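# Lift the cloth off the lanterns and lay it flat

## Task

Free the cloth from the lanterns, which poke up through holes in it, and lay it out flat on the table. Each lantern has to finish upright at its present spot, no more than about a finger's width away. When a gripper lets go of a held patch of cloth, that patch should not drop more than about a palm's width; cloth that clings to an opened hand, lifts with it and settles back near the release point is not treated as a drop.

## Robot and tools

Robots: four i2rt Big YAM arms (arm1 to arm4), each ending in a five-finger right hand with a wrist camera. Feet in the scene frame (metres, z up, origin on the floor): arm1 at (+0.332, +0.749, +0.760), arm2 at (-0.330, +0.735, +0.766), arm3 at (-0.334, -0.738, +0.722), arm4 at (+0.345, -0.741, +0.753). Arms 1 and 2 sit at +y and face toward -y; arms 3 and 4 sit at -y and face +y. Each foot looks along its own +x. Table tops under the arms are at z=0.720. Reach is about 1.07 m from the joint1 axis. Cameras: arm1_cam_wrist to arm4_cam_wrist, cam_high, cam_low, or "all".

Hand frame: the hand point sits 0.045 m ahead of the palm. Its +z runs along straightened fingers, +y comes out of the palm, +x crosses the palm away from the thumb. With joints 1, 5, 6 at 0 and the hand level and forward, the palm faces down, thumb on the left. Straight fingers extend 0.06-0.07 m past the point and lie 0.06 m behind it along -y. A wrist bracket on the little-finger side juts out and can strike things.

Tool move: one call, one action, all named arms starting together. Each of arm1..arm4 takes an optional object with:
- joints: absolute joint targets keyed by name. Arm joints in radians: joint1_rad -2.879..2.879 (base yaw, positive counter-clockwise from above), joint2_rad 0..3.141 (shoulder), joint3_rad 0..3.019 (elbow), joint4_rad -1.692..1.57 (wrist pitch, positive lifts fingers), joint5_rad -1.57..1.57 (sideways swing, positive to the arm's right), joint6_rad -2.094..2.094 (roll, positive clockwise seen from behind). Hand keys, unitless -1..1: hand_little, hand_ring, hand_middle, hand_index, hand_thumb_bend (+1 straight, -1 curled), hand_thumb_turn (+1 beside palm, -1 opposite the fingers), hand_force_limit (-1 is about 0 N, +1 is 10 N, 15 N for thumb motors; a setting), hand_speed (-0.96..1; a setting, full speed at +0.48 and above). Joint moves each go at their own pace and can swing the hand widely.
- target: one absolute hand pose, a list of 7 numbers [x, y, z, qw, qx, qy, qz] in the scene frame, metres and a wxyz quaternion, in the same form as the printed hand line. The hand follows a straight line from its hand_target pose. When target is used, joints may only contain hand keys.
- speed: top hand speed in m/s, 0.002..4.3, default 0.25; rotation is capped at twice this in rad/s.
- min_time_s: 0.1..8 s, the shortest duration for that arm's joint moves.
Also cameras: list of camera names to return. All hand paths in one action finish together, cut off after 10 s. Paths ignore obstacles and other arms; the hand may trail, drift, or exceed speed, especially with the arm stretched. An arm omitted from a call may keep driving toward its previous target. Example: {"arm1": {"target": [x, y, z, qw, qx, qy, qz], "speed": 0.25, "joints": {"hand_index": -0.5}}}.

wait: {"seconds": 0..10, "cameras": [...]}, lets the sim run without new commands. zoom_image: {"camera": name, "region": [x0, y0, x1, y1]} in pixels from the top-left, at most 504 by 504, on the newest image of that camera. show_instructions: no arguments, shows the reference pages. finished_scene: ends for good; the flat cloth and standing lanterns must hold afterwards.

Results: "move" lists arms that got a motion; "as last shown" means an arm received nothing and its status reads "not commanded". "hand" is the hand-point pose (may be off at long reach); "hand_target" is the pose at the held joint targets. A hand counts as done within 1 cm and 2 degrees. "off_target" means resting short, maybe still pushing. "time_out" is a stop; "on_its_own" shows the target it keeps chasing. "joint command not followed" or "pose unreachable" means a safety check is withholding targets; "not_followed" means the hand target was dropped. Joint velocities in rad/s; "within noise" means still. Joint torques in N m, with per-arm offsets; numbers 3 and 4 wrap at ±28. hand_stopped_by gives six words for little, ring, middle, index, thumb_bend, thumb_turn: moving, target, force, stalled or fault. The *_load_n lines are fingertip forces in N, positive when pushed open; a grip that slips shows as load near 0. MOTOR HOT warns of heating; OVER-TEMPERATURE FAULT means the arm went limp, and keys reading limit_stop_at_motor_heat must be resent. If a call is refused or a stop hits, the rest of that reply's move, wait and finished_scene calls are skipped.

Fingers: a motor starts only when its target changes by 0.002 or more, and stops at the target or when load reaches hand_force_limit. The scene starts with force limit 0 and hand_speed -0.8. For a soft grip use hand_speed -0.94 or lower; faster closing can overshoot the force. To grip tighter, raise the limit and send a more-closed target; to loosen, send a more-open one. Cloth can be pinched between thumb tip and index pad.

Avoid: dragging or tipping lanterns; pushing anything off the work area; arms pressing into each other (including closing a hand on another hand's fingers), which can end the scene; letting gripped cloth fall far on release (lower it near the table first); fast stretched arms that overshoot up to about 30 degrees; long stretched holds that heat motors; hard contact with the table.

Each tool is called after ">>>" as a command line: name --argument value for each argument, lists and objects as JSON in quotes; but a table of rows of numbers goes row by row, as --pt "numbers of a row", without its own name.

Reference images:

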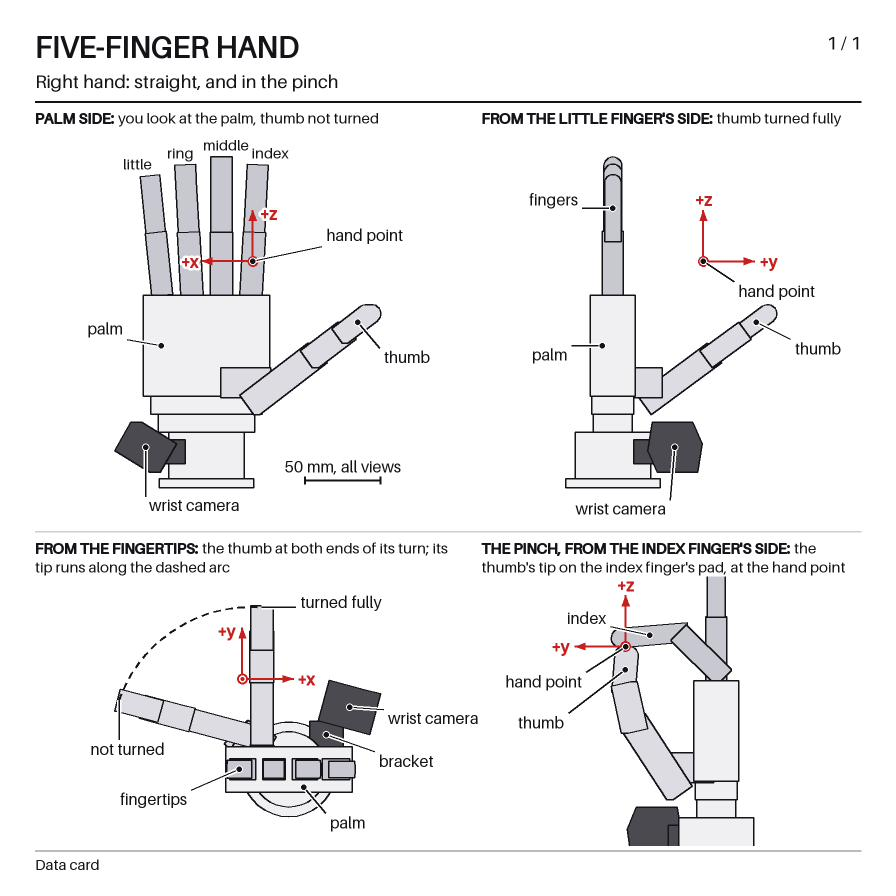

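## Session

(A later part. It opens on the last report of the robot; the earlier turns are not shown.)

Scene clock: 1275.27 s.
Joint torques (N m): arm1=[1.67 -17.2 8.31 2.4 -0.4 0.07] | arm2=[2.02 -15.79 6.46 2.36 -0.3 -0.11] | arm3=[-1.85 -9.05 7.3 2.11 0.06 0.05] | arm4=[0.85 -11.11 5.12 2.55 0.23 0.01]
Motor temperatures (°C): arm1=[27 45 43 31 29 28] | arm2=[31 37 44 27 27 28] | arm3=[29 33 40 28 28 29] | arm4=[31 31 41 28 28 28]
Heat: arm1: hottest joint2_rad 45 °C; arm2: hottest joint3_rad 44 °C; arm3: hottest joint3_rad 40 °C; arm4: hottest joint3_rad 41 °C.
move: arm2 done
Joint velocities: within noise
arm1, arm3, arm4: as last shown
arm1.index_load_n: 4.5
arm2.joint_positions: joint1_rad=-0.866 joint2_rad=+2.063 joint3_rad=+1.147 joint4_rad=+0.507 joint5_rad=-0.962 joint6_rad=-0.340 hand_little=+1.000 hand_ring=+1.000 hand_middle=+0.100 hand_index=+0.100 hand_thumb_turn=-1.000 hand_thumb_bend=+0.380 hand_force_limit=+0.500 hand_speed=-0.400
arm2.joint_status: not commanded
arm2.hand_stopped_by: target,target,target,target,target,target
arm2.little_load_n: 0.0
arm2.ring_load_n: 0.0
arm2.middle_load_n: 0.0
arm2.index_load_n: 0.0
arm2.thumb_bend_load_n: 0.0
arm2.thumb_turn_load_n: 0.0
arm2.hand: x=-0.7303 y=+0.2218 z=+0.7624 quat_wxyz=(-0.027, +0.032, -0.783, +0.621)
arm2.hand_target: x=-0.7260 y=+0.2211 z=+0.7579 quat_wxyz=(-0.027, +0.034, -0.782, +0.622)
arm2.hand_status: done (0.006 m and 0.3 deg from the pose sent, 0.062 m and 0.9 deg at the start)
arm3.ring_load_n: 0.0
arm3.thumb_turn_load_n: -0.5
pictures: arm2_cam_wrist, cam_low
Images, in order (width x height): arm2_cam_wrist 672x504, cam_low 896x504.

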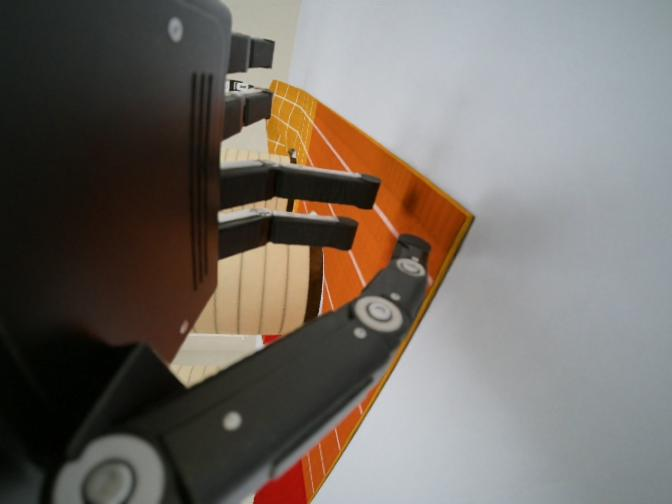

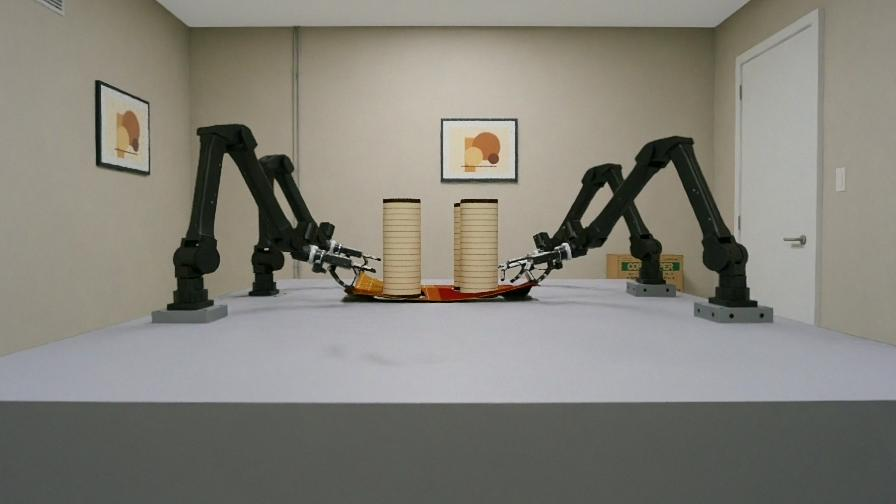

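>>> move --arm2 '{"target": [-0.722, 0.216, 0.722, 0.0272, -0.0341, 0.7819, -0.6220], "speed": 0.06}'

>>> move --arm2 '{"target": [-0.722, 0.203, 0.722, 0.0272, -0.0341, 0.7819, -0.6220], "speed": 0.02, "joints": {"hand_index": -0.3, "hand_middle": -0.35, "hand_speed": -0.88, "hand_force_limit": -0.2}}' --cameras '["cam_low", "arm2_cam_wrist"]'

>>> zoom_image --camera "cam_low" --region '[480, 250, 540, 300]'

>>> zoom_image --camera "arm2_cam_wrist" --region '[300, 150, 500, 300]'

Scene clock: 1284.77 s.
Joint torques (N m): arm1=[1.08 -17.2 8.12 2.33 -0.4 0.1] | arm2=[2.84 -13.51 6.37 1.87 -0.05 -0.16] | arm3=[-1.9 -9.47 7.17 2.11 0.05 0.05] | arm4=[0.85 -11.11 5.12 2.58 0.23 0.02]
Motor temperatures (°C): arm1=[27 44 43 31 29 28] | arm2=[31 37 43 27 27 28] | arm3=[29 33 40 28 28 29] | arm4=[31 31 41 28 28 28]
Heat: arm1: hottest joint2_rad 44 °C; arm2: hottest joint3_rad 43 °C; arm3: hottest joint3_rad 40 °C; arm4: hottest joint3_rad 41 °C.
move: arm2 off_target
Joint velocities: within noise
arm1, arm3, arm4: as last shown
arm2.joint_positions: joint1_rad=-0.864 joint2_rad=+2.108 joint3_rad=+1.147 joint4_rad=+0.600 joint5_rad=-0.957 joint6_rad=-0.329 hand_little=+1.000 hand_ring=+1.000 hand_middle=+0.100 hand_index=+0.100 hand_thumb_turn=-1.000 hand_thumb_bend=+0.379 hand_force_limit=+0.500 hand_speed=-0.400
arm2.joint_status: not commanded
arm2.hand_stopped_by: target,target,target,target,target,target
arm2.little_load_n: 0.0
arm2.ring_load_n: 0.0
arm2.middle_load_n: 0.0
arm2.index_load_n: 0.0
arm2.thumb_bend_load_n: -3.5
arm2.thumb_turn_load_n: 0.0
arm2.hand: x=-0.7338 y=+0.2174 z=+0.7479 quat_wxyz=(-0.014, +0.040, -0.774, +0.631)
arm2.hand_target: x=-0.7215 y=+0.2169 z=+0.7228 quat_wxyz=(-0.027, +0.034, -0.782, +0.622)
arm2.hand_status: off_target (0.029 m and 2.1 deg from the pose sent, 0.042 m and 0.3 deg at the start)
arm3.middle_load_n: 6.5
arm3.thumb_turn_load_n: 0.0
pictures: none

Scene clock: 1286.43 s.
Joint torques (N m): arm1=[0.97 -17.73 8.14 2.4 -0.39 0.13] | arm2=[3.08 -12.86 8.2 1.59 -0.01 -0.13] | arm3=[-2.08 -9.58 7.25 2.13 0.07 0.05] | arm4=[0.85 -11.11 5.09 2.58 0.23 0.01]
Motor temperatures (°C): arm1=[27 44 43 31 29 28] | arm2=[31 37 42 27 27 28] | arm3=[29 33 39 28 28 29] | arm4=[31 31 41 28 28 28]
Heat: arm1: hottest joint2_rad 44 °C; arm2: hottest joint3_rad 42 °C; arm3: hottest joint3_rad 39 °C; arm4: hottest joint3_rad 41 °C.
move: arm2 off_target
Joint velocities: within noise
arm1, arm3, arm4: as last shown
arm2.joint_positions: joint1_rad=-0.851 joint2_rad=+2.111 joint3_rad=+1.152 joint4_rad=+0.605 joint5_rad=-0.941 joint6_rad=-0.321 hand_little=+1.000 hand_ring=+1.000 hand_middle=-0.299 hand_index=-0.300 hand_thumb_turn=-1.000 hand_thumb_bend=+0.380 hand_force_limit=-0.200 hand_speed=-0.880
arm2.joint_status: hand_middle off_target (ended at -0.299, target -0.350); the others done
arm2.hand_stopped_by: target,target,force,target,target,target
arm2.little_load_n: 0.0
arm2.ring_load_n: 0.0
arm2.middle_load_n: 4.5
arm2.index_load_n: 0.0
arm2.thumb_bend_load_n: -1.0
arm2.thumb_turn_load_n: -1.0
arm2.hand: x=-0.7308 y=+0.2106 z=+0.7478 quat_wxyz=(-0.013, +0.038, -0.775, +0.631)
arm2.hand_target: x=-0.7212 y=+0.2044 z=+0.7226 quat_wxyz=(-0.027, +0.034, -0.782, +0.622)
arm2.hand_status: off_target (0.028 m and 2.1 deg from the pose sent, 0.032 m and 2.1 deg at the start)
arm3.middle_load_n: 6.0
arm4.thumb_bend_load_n: 11.0
arm4.thumb_turn_load_n: 0.5
pictures: arm2_cam_wrist, cam_low
Images, in order (width x height): arm2_cam_wrist 672x504, cam_low 896x504.

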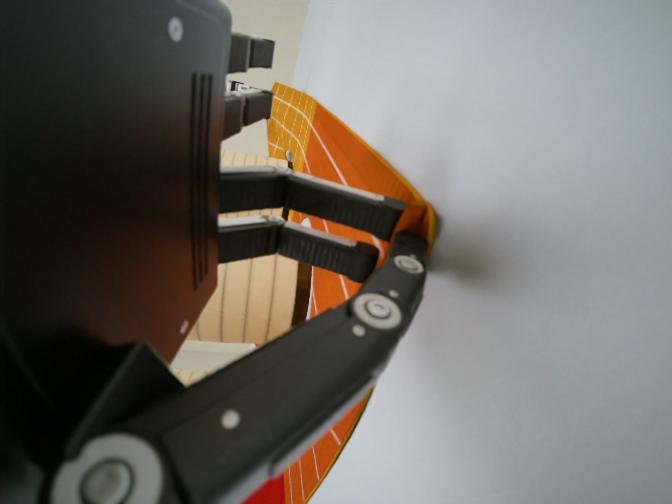

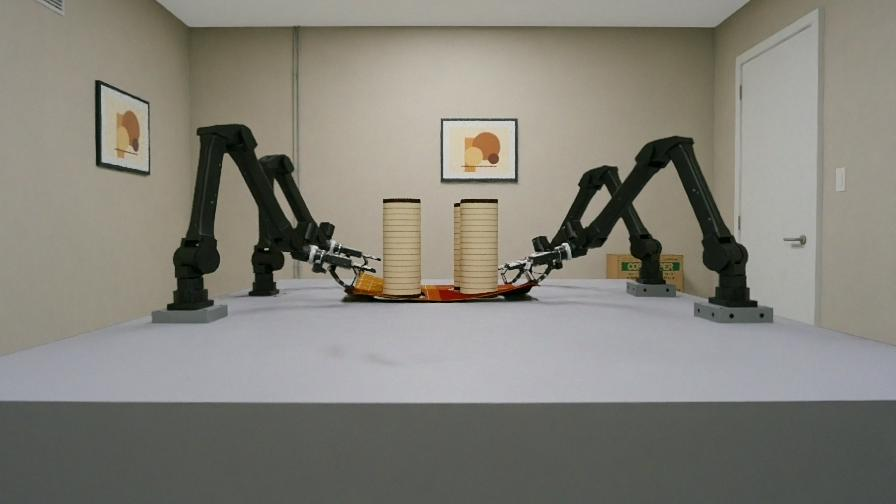

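Scaled by 8.400 from the camera's image (finer frame: 1280x720).

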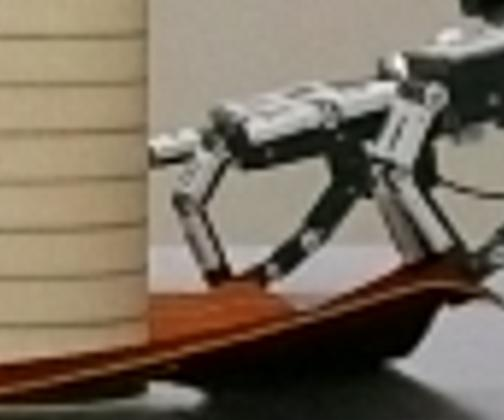

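Scaled by 2.520 from the camera's image (finer frame: 960x720).

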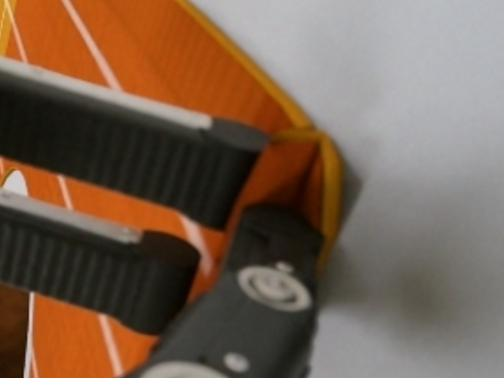

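>>> move --arm2 '{"joints": {"hand_thumb_bend": 0.15, "hand_speed": -0.87, "hand_force_limit": 0.0}}'

>>> move --arm2 '{"joints": {"hand_index": -0.55, "hand_middle": -0.55, "hand_speed": -0.9, "hand_force_limit": 0.6}}'

>>> move --arm2 '{"target": [-0.722, 0.206, 0.775, 0.0272, -0.0341, 0.7819, -0.6220], "speed": 0.03}' --cameras '["cam_low", "arm2_cam_wrist"]'

>>> zoom_image --camera "cam_low" --region '[480, 250, 540, 300]'

>>> zoom_image --camera "arm2_cam_wrist" --region '[300, 150, 500, 300]'

Scene clock: 1292.53 s.
Joint torques (N m): arm1=[1.49 -16.97 8.51 2.65 -0.42 0.11] | arm2=[3.02 -12.98 8.14 1.59 -0.08 -0.13] | arm3=[-1.9 -9.35 7.24 2.14 0.04 0.06] | arm4=[0.85 -11.05 5.11 2.59 0.23 0.02]
Motor temperatures (°C): arm1=[27 44 42 31 29 28] | arm2=[31 37 42 27 27 28] | arm3=[29 33 39 28 28 29] | arm4=[31 31 40 28 28 28]
Heat: arm1: hottest joint2_rad 44 °C; arm2: hottest joint3_rad 42 °C; arm3: hottest joint3_rad 39 °C; arm4: hottest joint3_rad 40 °C.
move: arm2 off_target
Joint velocities: within noise
arm1, arm3, arm4: as last shown
arm2.joint_positions: joint1_rad=-0.850 joint2_rad=+2.113 joint3_rad=+1.152 joint4_rad=+0.605 joint5_rad=-0.940 joint6_rad=-0.321 hand_little=+1.000 hand_ring=+1.000 hand_middle=-0.299 hand_index=-0.300 hand_thumb_turn=-1.000 hand_thumb_bend=+0.293 hand_force_limit=+0.000 hand_speed=-0.870
arm2.joint_status: hand_thumb_bend off_target (ended at +0.293, target +0.150); the others done
arm2.hand_stopped_by: target,target,force,target,force,target
arm2.little_load_n: -0.5
arm2.ring_load_n: 0.0
arm2.middle_load_n: 12.0
arm2.index_load_n: 0.0
arm2.thumb_bend_load_n: 7.5
arm2.thumb_turn_load_n: 0.0
arm2.hand: x=-0.7307 y=+0.2106 z=+0.7463 quat_wxyz=(-0.014, +0.037, -0.775, +0.630)
arm2.hand_target: x=-0.7212 y=+0.2044 z=+0.7226 quat_wxyz=(-0.027, +0.034, -0.782, +0.622)
arm2.hand_status: not commanded
arm3.ring_load_n: -0.5
arm4.thumb_bend_load_n: 10.5
arm4.thumb_turn_load_n: 0.0
pictures: none

Scene clock: 1293.60 s.
Joint torques (N m): arm1=[1.32 -17.79 8.13 2.33 -0.41 0.11] | arm2=[3.08 -12.98 8.18 1.51 -0.08 -0.13] | arm3=[-2.08 -9.52 7.24 2.1 0.05 0.06] | arm4=[0.79 -11.11 5.09 2.59 0.24 0.02]
Motor temperatures (°C): arm1=[27 44 42 31 29 28] | arm2=[31 37 42 27 27 28] | arm3=[29 33 39 28 28 29] | arm4=[31 31 40 28 28 28]
Heat: arm1: hottest joint2_rad 44 °C; arm2: hottest joint3_rad 42 °C; arm3: hottest joint3_rad 39 °C; arm4: hottest joint3_rad 40 °C.
move: arm2 off_target
Joint velocities: within noise
arm1, arm3, arm4: as last shown
arm1.index_load_n: 4.0
arm2.joint_positions: joint1_rad=-0.850 joint2_rad=+2.113 joint3_rad=+1.152 joint4_rad=+0.607 joint5_rad=-0.940 joint6_rad=-0.321 hand_little=+1.000 hand_ring=+1.000 hand_middle=-0.299 hand_index=-0.427 hand_thumb_turn=-1.000 hand_thumb_bend=+0.293 hand_force_limit=+0.600 hand_speed=-0.900
arm2.joint_status: hand_middle off_target (ended at -0.299, target -0.550); hand_index off_target (ended at -0.427, target -0.550); the others done
arm2.hand_stopped_by: target,target,force,force,force,target
arm2.little_load_n: 0.0
arm2.ring_load_n: 0.0
arm2.middle_load_n: 9.5
arm2.index_load_n: 8.5
arm2.thumb_bend_load_n: 11.0
arm2.thumb_turn_load_n: 0.0
arm2.hand: x=-0.7306 y=+0.2103 z=+0.7466 quat_wxyz=(-0.013, +0.038, -0.775, +0.631)
arm2.hand_target: x=-0.7212 y=+0.2043 z=+0.7226 quat_wxyz=(-0.027, +0.034, -0.782, +0.622)
arm2.hand_status: not commanded
arm3.index_load_n: 6.5
arm4.little_load_n: -0.5
pictures: none

Scene clock: 1295.83 s.
Joint torques (N m): arm1=[1.55 -17.2 8.16 2.37 -0.36 0.1] | arm2=[2.43 -17.44 7.82 1.18 -0.32 -0.13] | arm3=[-2.02 -9.52 7.23 2.1 0.06 0.05] | arm4=[0.85 -11.11 5.09 2.55 0.23 0.01]
Motor temperatures (°C): arm1=[27 44 42 31 29 28] | arm2=[31 37 42 27 27 28] | arm3=[29 33 39 28 28 29] | arm4=[31 31 40 28 28 28]
Heat: arm1: hottest joint2_rad 44 °C; arm2: hottest joint3_rad 42 °C; arm3: hottest joint3_rad 39 °C; arm4: hottest joint3_rad 40 °C.
move: arm2 off_target
Joint velocities: within noise
arm1, arm3, arm4: as last shown
arm2.joint_positions: joint1_rad=-0.845 joint2_rad=+2.061 joint3_rad=+1.152 joint4_rad=+0.508 joint5_rad=-0.937 joint6_rad=-0.321 hand_little=+1.000 hand_ring=+1.000 hand_middle=-0.299 hand_index=-0.427 hand_thumb_turn=-1.000 hand_thumb_bend=+0.294 hand_force_limit=+0.600 hand_speed=-0.900
arm2.joint_status: not commanded
arm2.hand_stopped_by: target,target,force,force,force,target
arm2.little_load_n: 0.0
arm2.ring_load_n: 0.0
arm2.middle_load_n: 8.5
arm2.index_load_n: 7.5
arm2.thumb_bend_load_n: 12.0
arm2.thumb_turn_load_n: 0.0
arm2.hand: x=-0.7243 y=+0.2116 z=+0.7646 quat_wxyz=(-0.028, +0.028, -0.784, +0.620)
arm2.hand_target: x=-0.7219 y=+0.2061 z=+0.7749 quat_wxyz=(-0.027, +0.034, -0.782, +0.622)
arm2.hand_status: off_target (0.012 m and 0.8 deg from the pose sent, 0.030 m and 2.1 deg at the start)
arm3.ring_load_n: 0.0
arm3.index_load_n: 7.0
arm4.little_load_n: 0.0
pictures: arm2_cam_wrist, cam_low
Images, in order (width x height): arm2_cam_wrist 672x504, cam_low 896x504.

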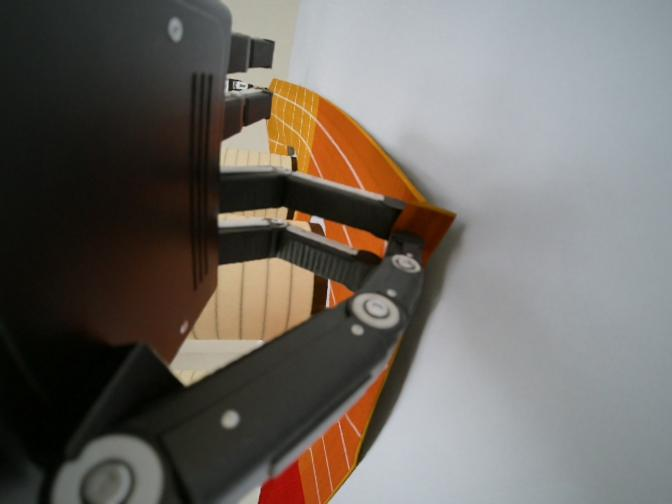

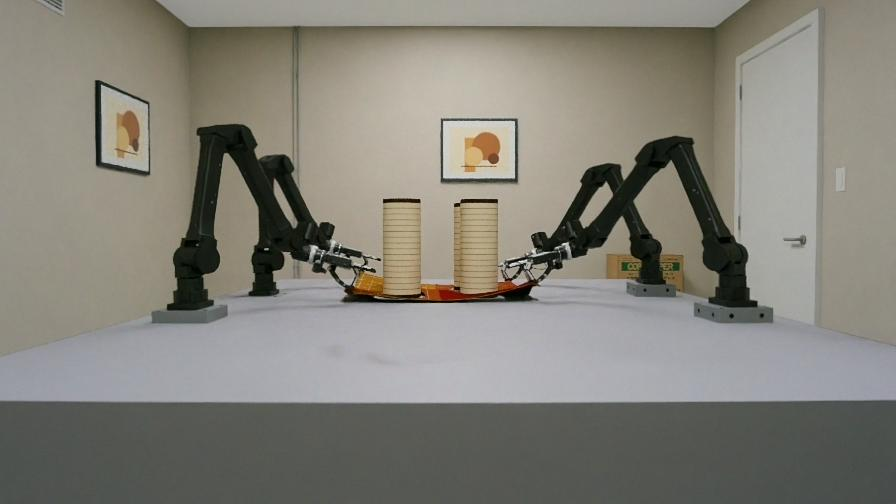

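Scaled by 8.400 from the camera's image (finer frame: 1280x720).

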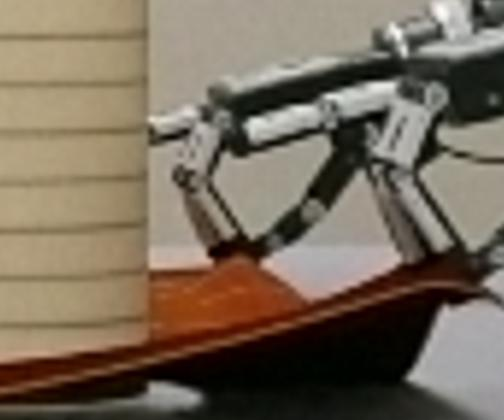

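Scaled by 2.520 from the camera's image (finer frame: 960x720).

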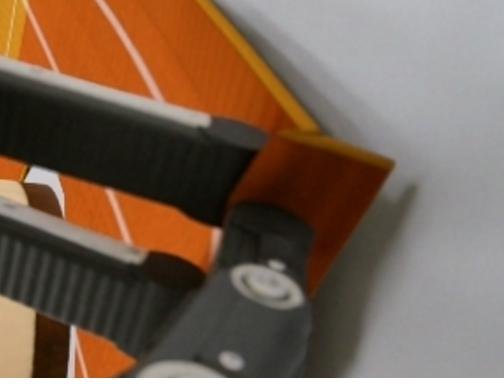

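>>> move --arm2 '{"target": [-0.724, 0.207, 0.81, 0.0272, -0.0341, 0.7819, -0.6220], "speed": 0.03}' --cameras '["cam_low", "arm2_cam_wrist", "cam_high"]'

>>> zoom_image --camera "arm2_cam_wrist" --region '[300, 150, 500, 300]'

>>> zoom_image --camera "cam_high" --region '[280, 190, 460, 370]'

Scene clock: 1301.43 s.
Joint torques (N m): arm1=[1.55 -16.85 8.24 2.21 -0.4 0.12] | arm2=[2.14 -17.26 9.11 1.18 -0.43 -0.16] | arm3=[-1.96 -9.47 7.3 2.13 0.05 0.05] | arm4=[0.97 -11.05 5.11 2.55 0.23 0.01]
Motor temperatures (°C): arm1=[27 44 42 31 29 28] | arm2=[31 37 42 27 27 28] | arm3=[29 33 39 28 28 29] | arm4=[31 31 40 28 28 28]
Heat: arm1: hottest joint2_rad 44 °C; arm2: hottest joint3_rad 42 °C; arm3: hottest joint3_rad 39 °C; arm4: hottest joint3_rad 40 °C.
move: arm2 off_target
Joint velocities: within noise
arm1.joint_positions: joint1_rad=-1.042 joint2_rad=+2.014 joint3_rad=+1.251 joint4_rad=+0.301 joint5_rad=-1.046 joint6_rad=-0.401 hand_little=+1.000 hand_ring=+1.000 hand_middle=-0.287 hand_index=-0.429 hand_thumb_turn=-1.000 hand_thumb_bend=+0.322 hand_force_limit=+0.150 hand_speed=-0.900
arm1.joint_status: not commanded
arm1.hand_stopped_by: target,target,force,force,force,target
arm1.little_load_n: 0.0
arm1.ring_load_n: 0.0
arm1.middle_load_n: 8.0
arm1.index_load_n: 4.5
arm1.thumb_bend_load_n: 10.5
arm1.thumb_turn_load_n: 1.5
arm1.hand: x=-0.1150 y=+0.2585 z=+0.8021 quat_wxyz=(-0.031, +0.035, -0.784, +0.620)
arm1.hand_target: x=-0.1179 y=+0.2591 z=+0.8000 quat_wxyz=(-0.027, +0.034, -0.782, +0.622)
arm1.hand_status: not commanded
arm2.joint_positions: joint1_rad=-0.845 joint2_rad=+1.993 joint3_rad=+1.152 joint4_rad=+0.428 joint5_rad=-0.938 joint6_rad=-0.321 hand_little=+1.000 hand_ring=+1.000 hand_middle=-0.299 hand_index=-0.427 hand_thumb_turn=-1.000 hand_thumb_bend=+0.294 hand_force_limit=+0.600 hand_speed=-0.900
arm2.joint_status: not commanded
arm2.hand_stopped_by: target,target,force,force,force,target
arm2.little_load_n: 0.0
arm2.ring_load_n: 0.0
arm2.middle_load_n: 9.0
arm2.index_load_n: 7.5
arm2.thumb_bend_load_n: 12.0
arm2.thumb_turn_load_n: 0.0
arm2.hand: x=-0.7222 y=+0.2134 z=+0.7951 quat_wxyz=(-0.032, +0.025, -0.786, +0.617)
arm2.hand_target: x=-0.7239 y=+0.2072 z=+0.8099 quat_wxyz=(-0.027, +0.034, -0.782, +0.622)
arm2.hand_status: off_target (0.016 m and 1.4 deg from the pose sent, 0.046 m and 0.8 deg at the start)
arm3.joint_positions: joint1_rad=+1.179 joint2_rad=+1.523 joint3_rad=+0.629 joint4_rad=+0.447 joint5_rad=+1.019 joint6_rad=+0.315 hand_little=+1.000 hand_ring=+1.000 hand_middle=-0.294 hand_index=-0.446 hand_thumb_turn=-1.000 hand_thumb_bend=+0.289 hand_force_limit=+0.350 hand_speed=-0.920
arm3.joint_status: not commanded
arm3.hand_stopped_by: target,target,force,force,force,target
arm3.little_load_n: 0.0
arm3.ring_load_n: 0.0
arm3.middle_load_n: 6.0
arm3.index_load_n: 7.0
arm3.thumb_bend_load_n: 11.0
arm3.thumb_turn_load_n: 0.0
arm3.hand: x=-0.7168 y=-0.4074 z=+0.7972 quat_wxyz=(-0.619, +0.783, +0.059, -0.001)
arm3.hand_target: x=-0.7220 y=-0.4065 z=+0.8001 quat_wxyz=(-0.622, +0.781, +0.055, -0.011)
arm3.hand_status: not commanded
arm4.joint_positions: joint1_rad=+1.063 joint2_rad=+1.737 joint3_rad=+0.785 joint4_rad=+0.516 joint5_rad=+0.953 joint6_rad=+0.302 hand_little=+1.000 hand_ring=+1.000 hand_middle=-0.293 hand_index=-0.340 hand_thumb_turn=-1.000 hand_thumb_bend=+0.308 hand_force_limit=+0.350 hand_speed=-0.920
arm4.joint_status: not commanded
arm4.hand_stopped_by: target,target,force,force,force,target
arm4.little_load_n: 0.0
arm4.ring_load_n: 0.0
arm4.middle_load_n: 6.5
arm4.index_load_n: 6.5
arm4.thumb_bend_load_n: 11.0
arm4.thumb_turn_load_n: 0.0
arm4.hand: x=-0.0832 y=-0.3621 z=+0.7992 quat_wxyz=(-0.619, +0.783, +0.056, -0.004)
arm4.hand_target: x=-0.0869 y=-0.3636 z=+0.8000 quat_wxyz=(-0.622, +0.781, +0.055, -0.011)
arm4.hand_status: not commanded
pictures: arm2_cam_wrist, cam_high, cam_low
Images, in order (width x height): arm2_cam_wrist 672x504, cam_high 896x504, cam_low 896x504.

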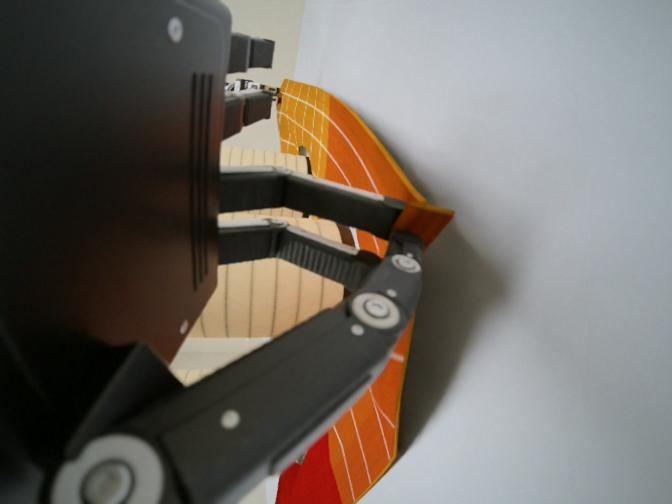

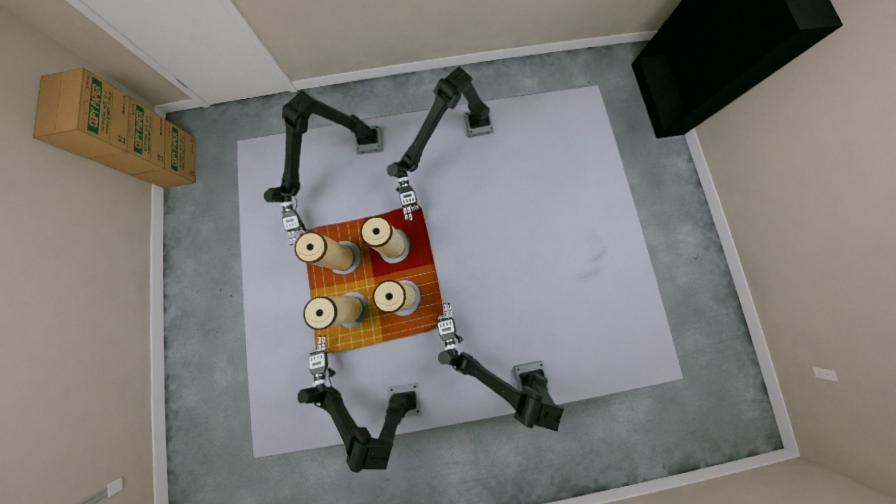

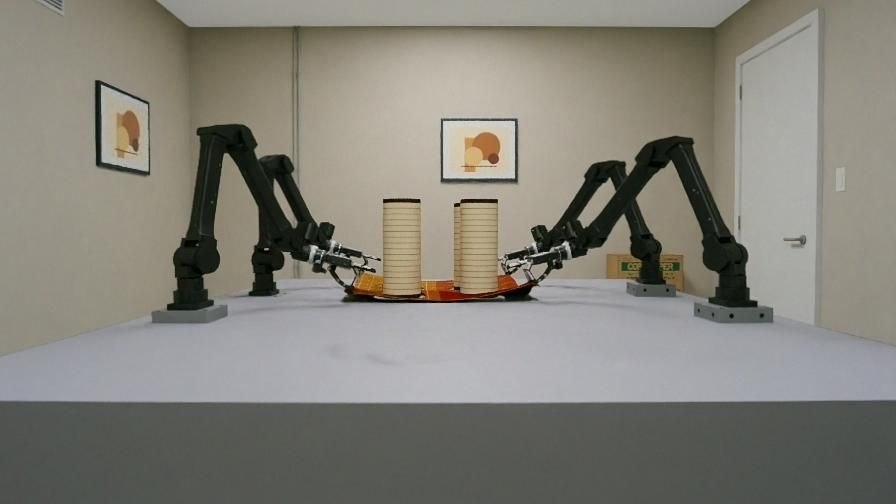

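Scaled by 2.520 from the camera's image (finer frame: 960x720).

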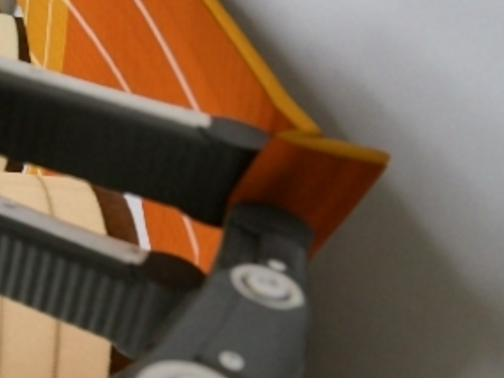

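Scaled by 2.800 from the camera's image (finer frame: 1280x720).

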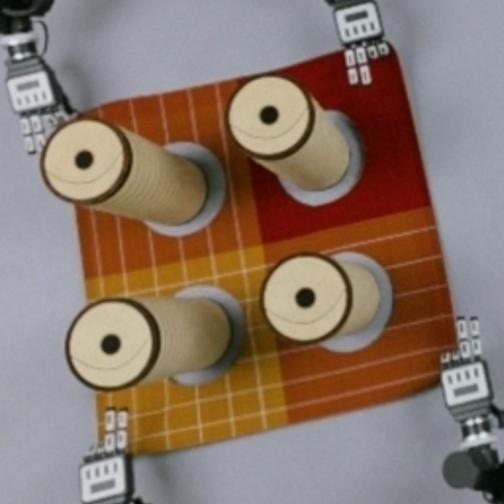

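>>> move --arm1 '{"target": [-0.130, 0.256, 0.855, 0.0272, -0.0341, 0.7819, -0.6220], "speed": 0.05}' --arm2 '{"target": [-0.738, 0.208, 0.855, 0.0272, -0.0341, 0.7819, -0.6220], "speed": 0.05}' --arm3 '{"target": [-0.735, -0.4065, 0.852, 0.6225, -0.7807, -0.0546, 0.0109], "speed": 0.05}' --arm4 '{"target": [-0.099, -0.3615, 0.852, 0.6225, -0.7807, -0.0546, 0.0109], "speed": 0.05}' --cameras '["cam_high", "cam_low", "arm2_cam_wrist"]'

>>> zoom_image --camera "cam_low" --region '[320, 190, 560, 320]'

>>> zoom_image --camera "cam_high" --region '[280, 190, 460, 370]'

>>> zoom_image --camera "arm2_cam_wrist" --region '[300, 150, 500, 300]'

Scene clock: 1311.30 s.
Joint torques (N m): arm1=[1.08 -19.6 12.62 1.2 -0.65 0.1] | arm2=[0.85 -16.97 12.56 1.17 -0.44 -0.2] | arm3=[-0.79 -10.81 11.3 1.18 0.32 0.15] | arm4=[1.49 -12.75 8.47 1.43 0.42 0.06]
Motor temperatures (°C): arm1=[27 44 42 31 29 28] | arm2=[31 37 42 27 27 28] | arm3=[29 33 39 28 28 29] | arm4=[31 31 40 28 28 28]
Heat: arm1: hottest joint2_rad 44 °C; arm2: hottest joint3_rad 42 °C; arm3: hottest joint3_rad 39 °C; arm4: hottest joint3_rad 40 °C.
move: arm1 off_target; arm2 off_target; arm3 off_target; arm4 off_target
Joint velocities: within noise
arm1.joint_positions: joint1_rad=-1.042 joint2_rad=+1.977 joint3_rad=+1.269 joint4_rad=+0.191 joint5_rad=-1.046 joint6_rad=-0.401 hand_little=+1.000 hand_ring=+1.000 hand_middle=-0.287 hand_index=-0.429 hand_thumb_turn=-1.000 hand_thumb_bend=+0.322 hand_force_limit=+0.150 hand_speed=-0.900
arm1.joint_status: not commanded
arm1.hand_stopped_by: target,target,force,force,force,target
arm1.little_load_n: 0.0
arm1.ring_load_n: -0.5
arm1.middle_load_n: 8.0
arm1.index_load_n: 4.0
arm1.thumb_bend_load_n: 10.5
arm1.thumb_turn_load_n: 1.5
arm1.hand: x=-0.1102 y=+0.2614 z=+0.8189 quat_wxyz=(-0.050, +0.020, -0.792, +0.608)
arm1.hand_target: x=-0.1287 y=+0.2570 z=+0.8552 quat_wxyz=(-0.027, +0.034, -0.782, +0.622)
arm1.hand_status: off_target (0.042 m and 3.7 deg from the pose sent, 0.055 m and 0.5 deg at the start)
arm2.joint_positions: joint1_rad=-0.845 joint2_rad=+1.926 joint3_rad=+1.170 joint4_rad=+0.301 joint5_rad=-0.953 joint6_rad=-0.327 hand_little=+1.000 hand_ring=+1.000 hand_middle=-0.299 hand_index=-0.427 hand_thumb_turn=-1.000 hand_thumb_bend=+0.294 hand_force_limit=+0.600 hand_speed=-0.900
arm2.joint_status: not commanded
arm2.hand_stopped_by: target,target,force,force,force,target
arm2.little_load_n: 0.0
arm2.ring_load_n: 0.0
arm2.middle_load_n: 9.0
arm2.index_load_n: 7.5
arm2.thumb_bend_load_n: 12.0
arm2.thumb_turn_load_n: 0.0
arm2.hand: x=-0.7166 y=+0.2161 z=+0.8270 quat_wxyz=(-0.049, +0.021, -0.791, +0.609)
arm2.hand_target: x=-0.7370 y=+0.2092 z=+0.8553 quat_wxyz=(-0.027, +0.034, -0.782, +0.622)
arm2.hand_status: off_target (0.036 m and 3.5 deg from the pose sent, 0.062 m and 1.4 deg at the start)
arm3.joint_positions: joint1_rad=+1.181 joint2_rad=+1.439 joint3_rad=+0.669 joint4_rad=+0.279 joint5_rad=+1.026 joint6_rad=+0.316 hand_little=+1.000 hand_ring=+1.000 hand_middle=-0.294 hand_index=-0.446 hand_thumb_turn=-1.000 hand_thumb_bend=+0.289 hand_force_limit=+0.350 hand_speed=-0.920
arm3.joint_status: not commanded
arm3.hand_stopped_by: target,target,force,force,force,target
arm3.little_load_n: 0.0
arm3.ring_load_n: -0.5
arm3.middle_load_n: 6.5
arm3.index_load_n: 7.0
arm3.thumb_bend_load_n: 10.5
arm3.thumb_turn_load_n: 0.0
arm3.hand: x=-0.7134 y=-0.4086 z=+0.8250 quat_wxyz=(-0.612, +0.788, +0.070, +0.015)
arm3.hand_target: x=-0.7338 y=-0.4072 z=+0.8522 quat_wxyz=(-0.622, +0.781, +0.055, -0.011)
arm3.hand_status: off_target (0.035 m and 3.7 deg from the pose sent, 0.058 m and 1.3 deg at the start)
arm4.joint_positions: joint1_rad=+1.063 joint2_rad=+1.657 joint3_rad=+0.809 joint4_rad=+0.380 joint5_rad=+0.955 joint6_rad=+0.302 hand_little=+1.000 hand_ring=+1.000 hand_middle=-0.293 hand_index=-0.340 hand_thumb_turn=-1.000 hand_thumb_bend=+0.308 hand_force_limit=+0.350 hand_speed=-0.920
arm4.joint_status: not commanded
arm4.hand_stopped_by: target,target,force,force,force,target
arm4.little_load_n: -0.5
arm4.ring_load_n: 0.0
arm4.middle_load_n: 6.5
arm4.index_load_n: 6.5
arm4.thumb_bend_load_n: 10.5
arm4.thumb_turn_load_n: 0.0
arm4.hand: x=-0.0806 y=-0.3635 z=+0.8275 quat_wxyz=(-0.613, +0.788, +0.064, +0.008)
arm4.hand_target: x=-0.0981 y=-0.3620 z=+0.8523 quat_wxyz=(-0.623, +0.781, +0.055, -0.011)
arm4.hand_status: off_target (0.031 m and 2.7 deg from the pose sent, 0.055 m and 0.9 deg at the start)
pictures: arm2_cam_wrist, cam_high, cam_low
Images, in order (width x height): arm2_cam_wrist 672x504, cam_high 896x504, cam_low 896x504.

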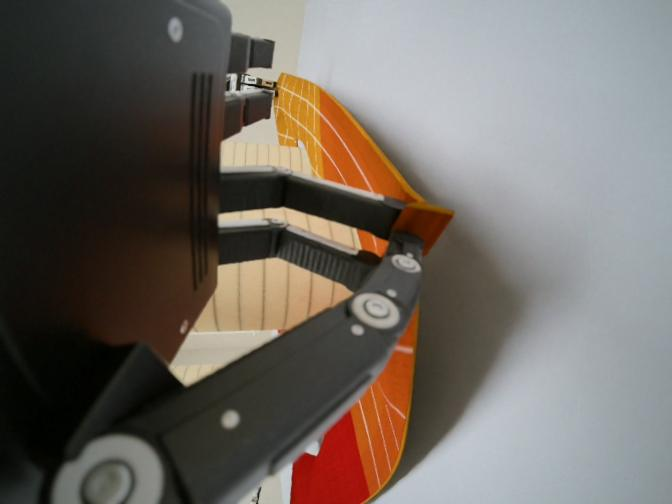

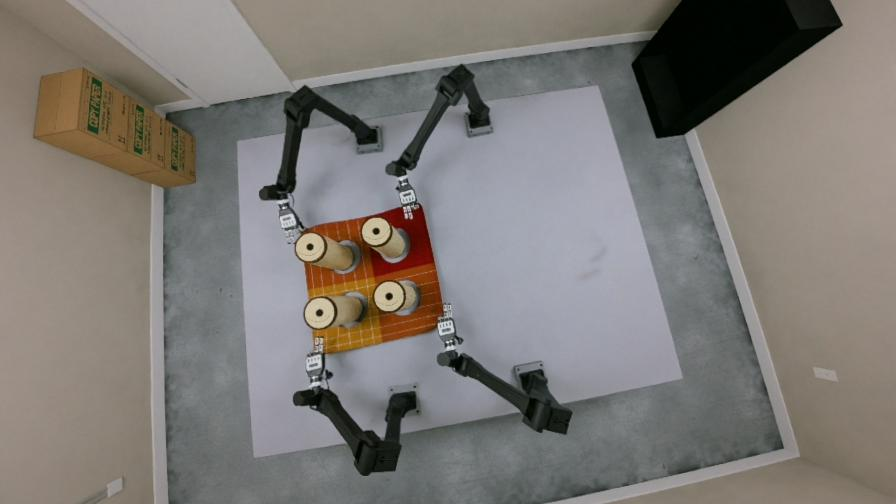

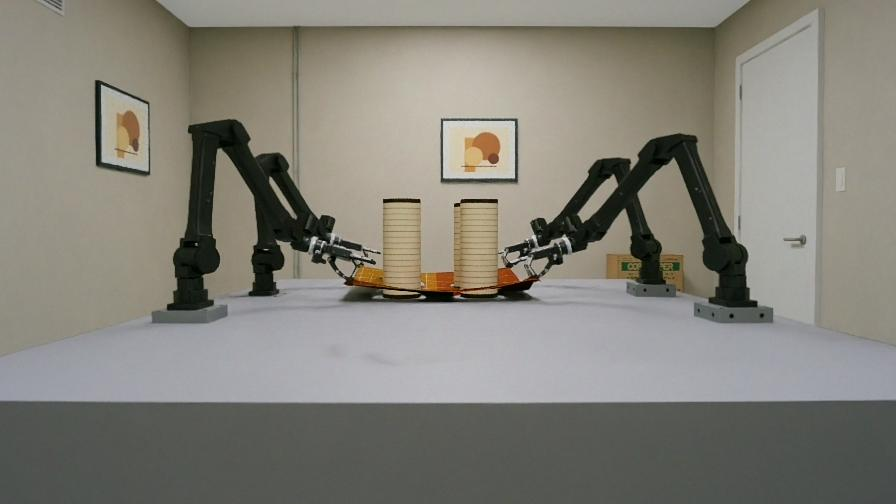

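Scaled by 2.100 from the camera's image (finer frame: 1280x720).

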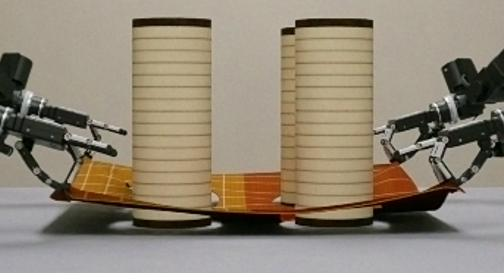

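Scaled by 2.800 from the camera's image (finer frame: 1280x720).

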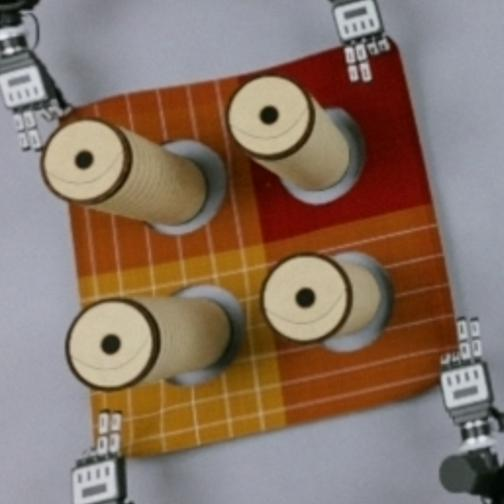

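Scaled by 2.520 from the camera's image (finer frame: 960x720).

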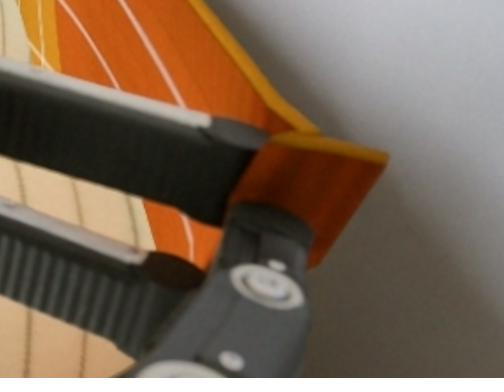

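>>> move --arm1 '{"target": [-0.130, 0.256, 0.905, 0.0272, -0.0341, 0.7819, -0.6220], "speed": 0.06}' --arm2 '{"target": [-0.742, 0.208, 0.905, 0.0272, -0.0341, 0.7819, -0.6220], "speed": 0.06}' --arm3 '{"target": [-0.735, -0.4065, 0.902, 0.6225, -0.7807, -0.0546, 0.0109], "speed": 0.06}' --arm4 '{"target": [-0.099, -0.3615, 0.902, 0.6225, -0.7807, -0.0546, 0.0109], "speed": 0.06}' --cameras '["cam_high", "cam_low"]'

>>> zoom_image --camera "cam_low" --region '[320, 190, 560, 320]'

>>> zoom_image --camera "cam_high" --region '[280, 190, 460, 370]'

Scene clock: 1318.10 s.
Joint torques (N m): arm1=[0.73 -19.9 13.49 1.37 -0.67 0.02] | arm2=[0.73 -16.67 13.64 1.18 -0.44 -0.22] | arm3=[-1.14 -10.11 12.51 1.22 0.31 0.16] | arm4=[1.38 -12.16 9.55 1.42 0.37 0.05]
Motor temperatures (°C): arm1=[27 44 43 31 29 28] | arm2=[31 37 42 27 27 28] | arm3=[29 33 40 28 28 29] | arm4=[31 31 40 28 28 28]
Heat: arm1: hottest joint2_rad 44 °C; arm2: hottest joint3_rad 42 °C; arm3: hottest joint3_rad 40 °C; arm4: hottest joint3_rad 40 °C.
move: arm1 off_target; arm2 off_target; arm3 off_target; arm4 off_target
Joint velocities: within noise
arm1.joint_positions: joint1_rad=-1.042 joint2_rad=+1.906 joint3_rad=+1.305 joint4_rad=+0.077 joint5_rad=-1.047 joint6_rad=-0.401 hand_little=+1.000 hand_ring=+1.000 hand_middle=-0.287 hand_index=-0.429 hand_thumb_turn=-1.000 hand_thumb_bend=+0.322 hand_force_limit=+0.150 hand_speed=-0.900
arm1.joint_status: not commanded
arm1.hand_stopped_by: target,target,force,force,force,target
arm1.little_load_n: 0.0
arm1.ring_load_n: 0.0
arm1.middle_load_n: 8.0
arm1.index_load_n: 4.0
arm1.thumb_bend_load_n: 10.5
arm1.thumb_turn_load_n: 1.5
arm1.hand: x=-0.1108 y=+0.2606 z=+0.8650 quat_wxyz=(-0.052, +0.018, -0.793, +0.607)
arm1.hand_target: x=-0.1284 y=+0.2571 z=+0.9052 quat_wxyz=(-0.027, +0.034, -0.782, +0.622)
arm1.hand_status: off_target (0.045 m and 4.0 deg from the pose sent, 0.089 m and 3.7 deg at the start)
arm2.joint_positions: joint1_rad=-0.847 joint2_rad=+1.854 joint3_rad=+1.216 joint4_rad=+0.177 joint5_rad=-0.957 joint6_rad=-0.329 hand_little=+1.000 hand_ring=+1.000 hand_middle=-0.299 hand_index=-0.427 hand_thumb_turn=-1.000 hand_thumb_bend=+0.294 hand_force_limit=+0.600 hand_speed=-0.900
arm2.joint_status: not commanded
arm2.hand_stopped_by: target,target,force,force,force,target
arm2.little_load_n: -0.5
arm2.ring_load_n: 0.0
arm2.middle_load_n: 8.5
arm2.index_load_n: 7.5
arm2.thumb_bend_load_n: 12.0
arm2.thumb_turn_load_n: 0.5
arm2.hand: x=-0.7200 y=+0.2146 z=+0.8740 quat_wxyz=(-0.051, +0.021, -0.792, +0.608)
arm2.hand_target: x=-0.7408 y=+0.2094 z=+0.9055 quat_wxyz=(-0.027, +0.034, -0.782, +0.622)
arm2.hand_status: off_target (0.039 m and 3.7 deg from the pose sent, 0.082 m and 3.5 deg at the start)
arm3.joint_positions: joint1_rad=+1.181 joint2_rad=+1.341 joint3_rad=+0.733 joint4_rad=+0.114 joint5_rad=+1.026 joint6_rad=+0.317 hand_little=+1.000 hand_ring=+1.000 hand_middle=-0.294 hand_index=-0.446 hand_thumb_turn=-1.000 hand_thumb_bend=+0.289 hand_force_limit=+0.350 hand_speed=-0.920
arm3.joint_status: not commanded
arm3.hand_stopped_by: target,target,force,force,force,target
arm3.little_load_n: 0.0
arm3.ring_load_n: 0.0
arm3.middle_load_n: 6.5
arm3.index_load_n: 6.5
arm3.thumb_bend_load_n: 11.0
arm3.thumb_turn_load_n: 0.0
arm3.hand: x=-0.7147 y=-0.4081 z=+0.8722 quat_wxyz=(-0.612, +0.788, +0.070, +0.016)
arm3.hand_target: x=-0.7337 y=-0.4072 z=+0.9022 quat_wxyz=(-0.622, +0.781, +0.055, -0.011)
arm3.hand_status: off_target (0.036 m and 3.8 deg from the pose sent, 0.080 m and 3.7 deg at the start)
arm4.joint_positions: joint1_rad=+1.063 joint2_rad=+1.558 joint3_rad=+0.854 joint4_rad=+0.234 joint5_rad=+0.955 joint6_rad=+0.302 hand_little=+1.000 hand_ring=+1.000 hand_middle=-0.293 hand_index=-0.340 hand_thumb_turn=-1.000 hand_thumb_bend=+0.308 hand_force_limit=+0.350 hand_speed=-0.920
arm4.joint_status: not commanded
arm4.hand_stopped_by: target,target,force,force,force,target
arm4.little_load_n: 0.0
arm4.ring_load_n: 0.0
arm4.middle_load_n: 6.5
arm4.index_load_n: 6.5
arm4.thumb_bend_load_n: 11.0
arm4.thumb_turn_load_n: 0.0
arm4.hand: x=-0.0814 y=-0.3637 z=+0.8743 quat_wxyz=(-0.612, +0.788, +0.065, +0.009)
arm4.hand_target: x=-0.0980 y=-0.3621 z=+0.9022 quat_wxyz=(-0.623, +0.781, +0.055, -0.011)
arm4.hand_status: off_target (0.033 m and 2.9 deg from the pose sent, 0.077 m and 2.7 deg at the start)
Images, in order (width x height): cam_high 896x504, cam_low 896x504.

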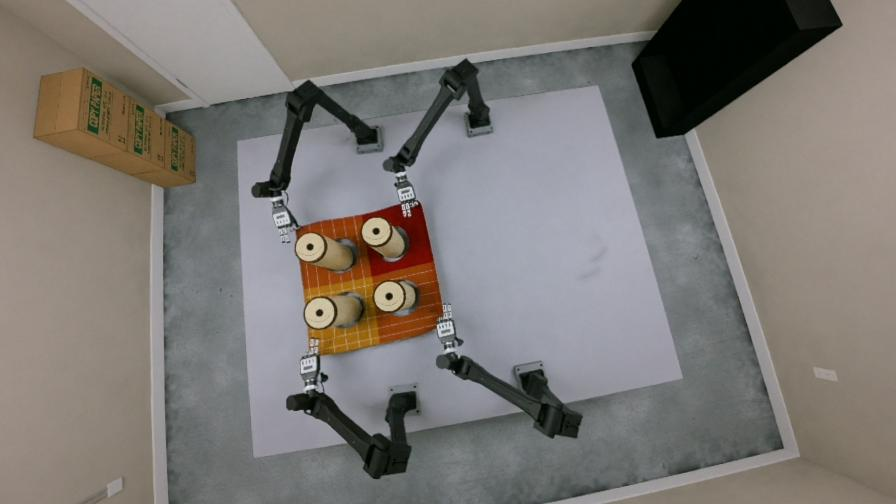

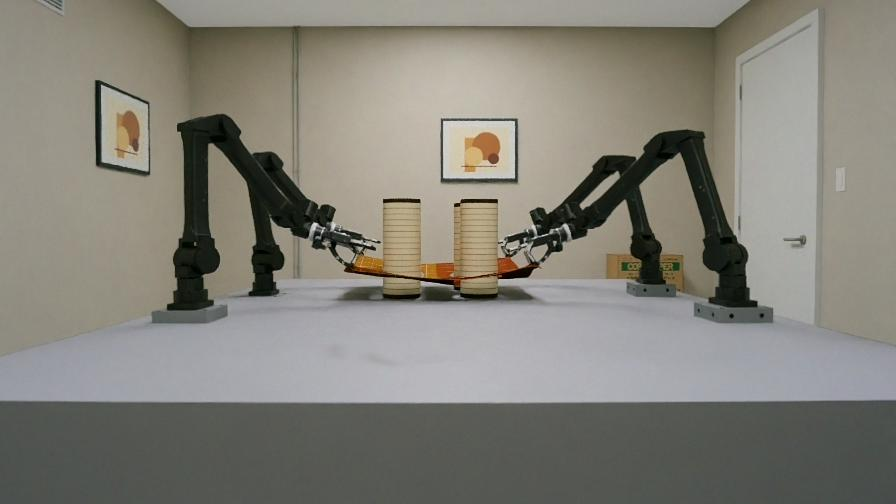

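Scaled by 2.100 from the camera's image (finer frame: 1280x720).

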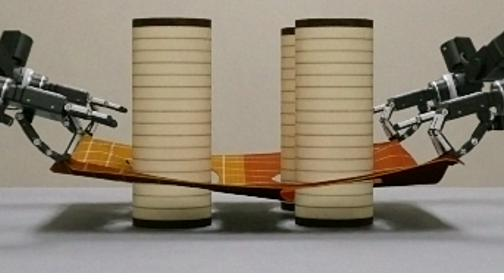

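Scaled by 2.800 from the camera's image (finer frame: 1280x720).

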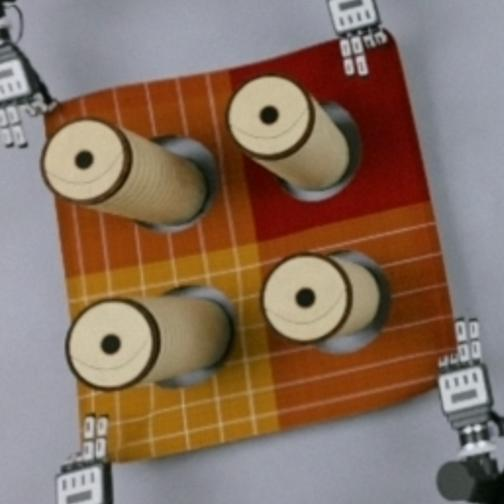

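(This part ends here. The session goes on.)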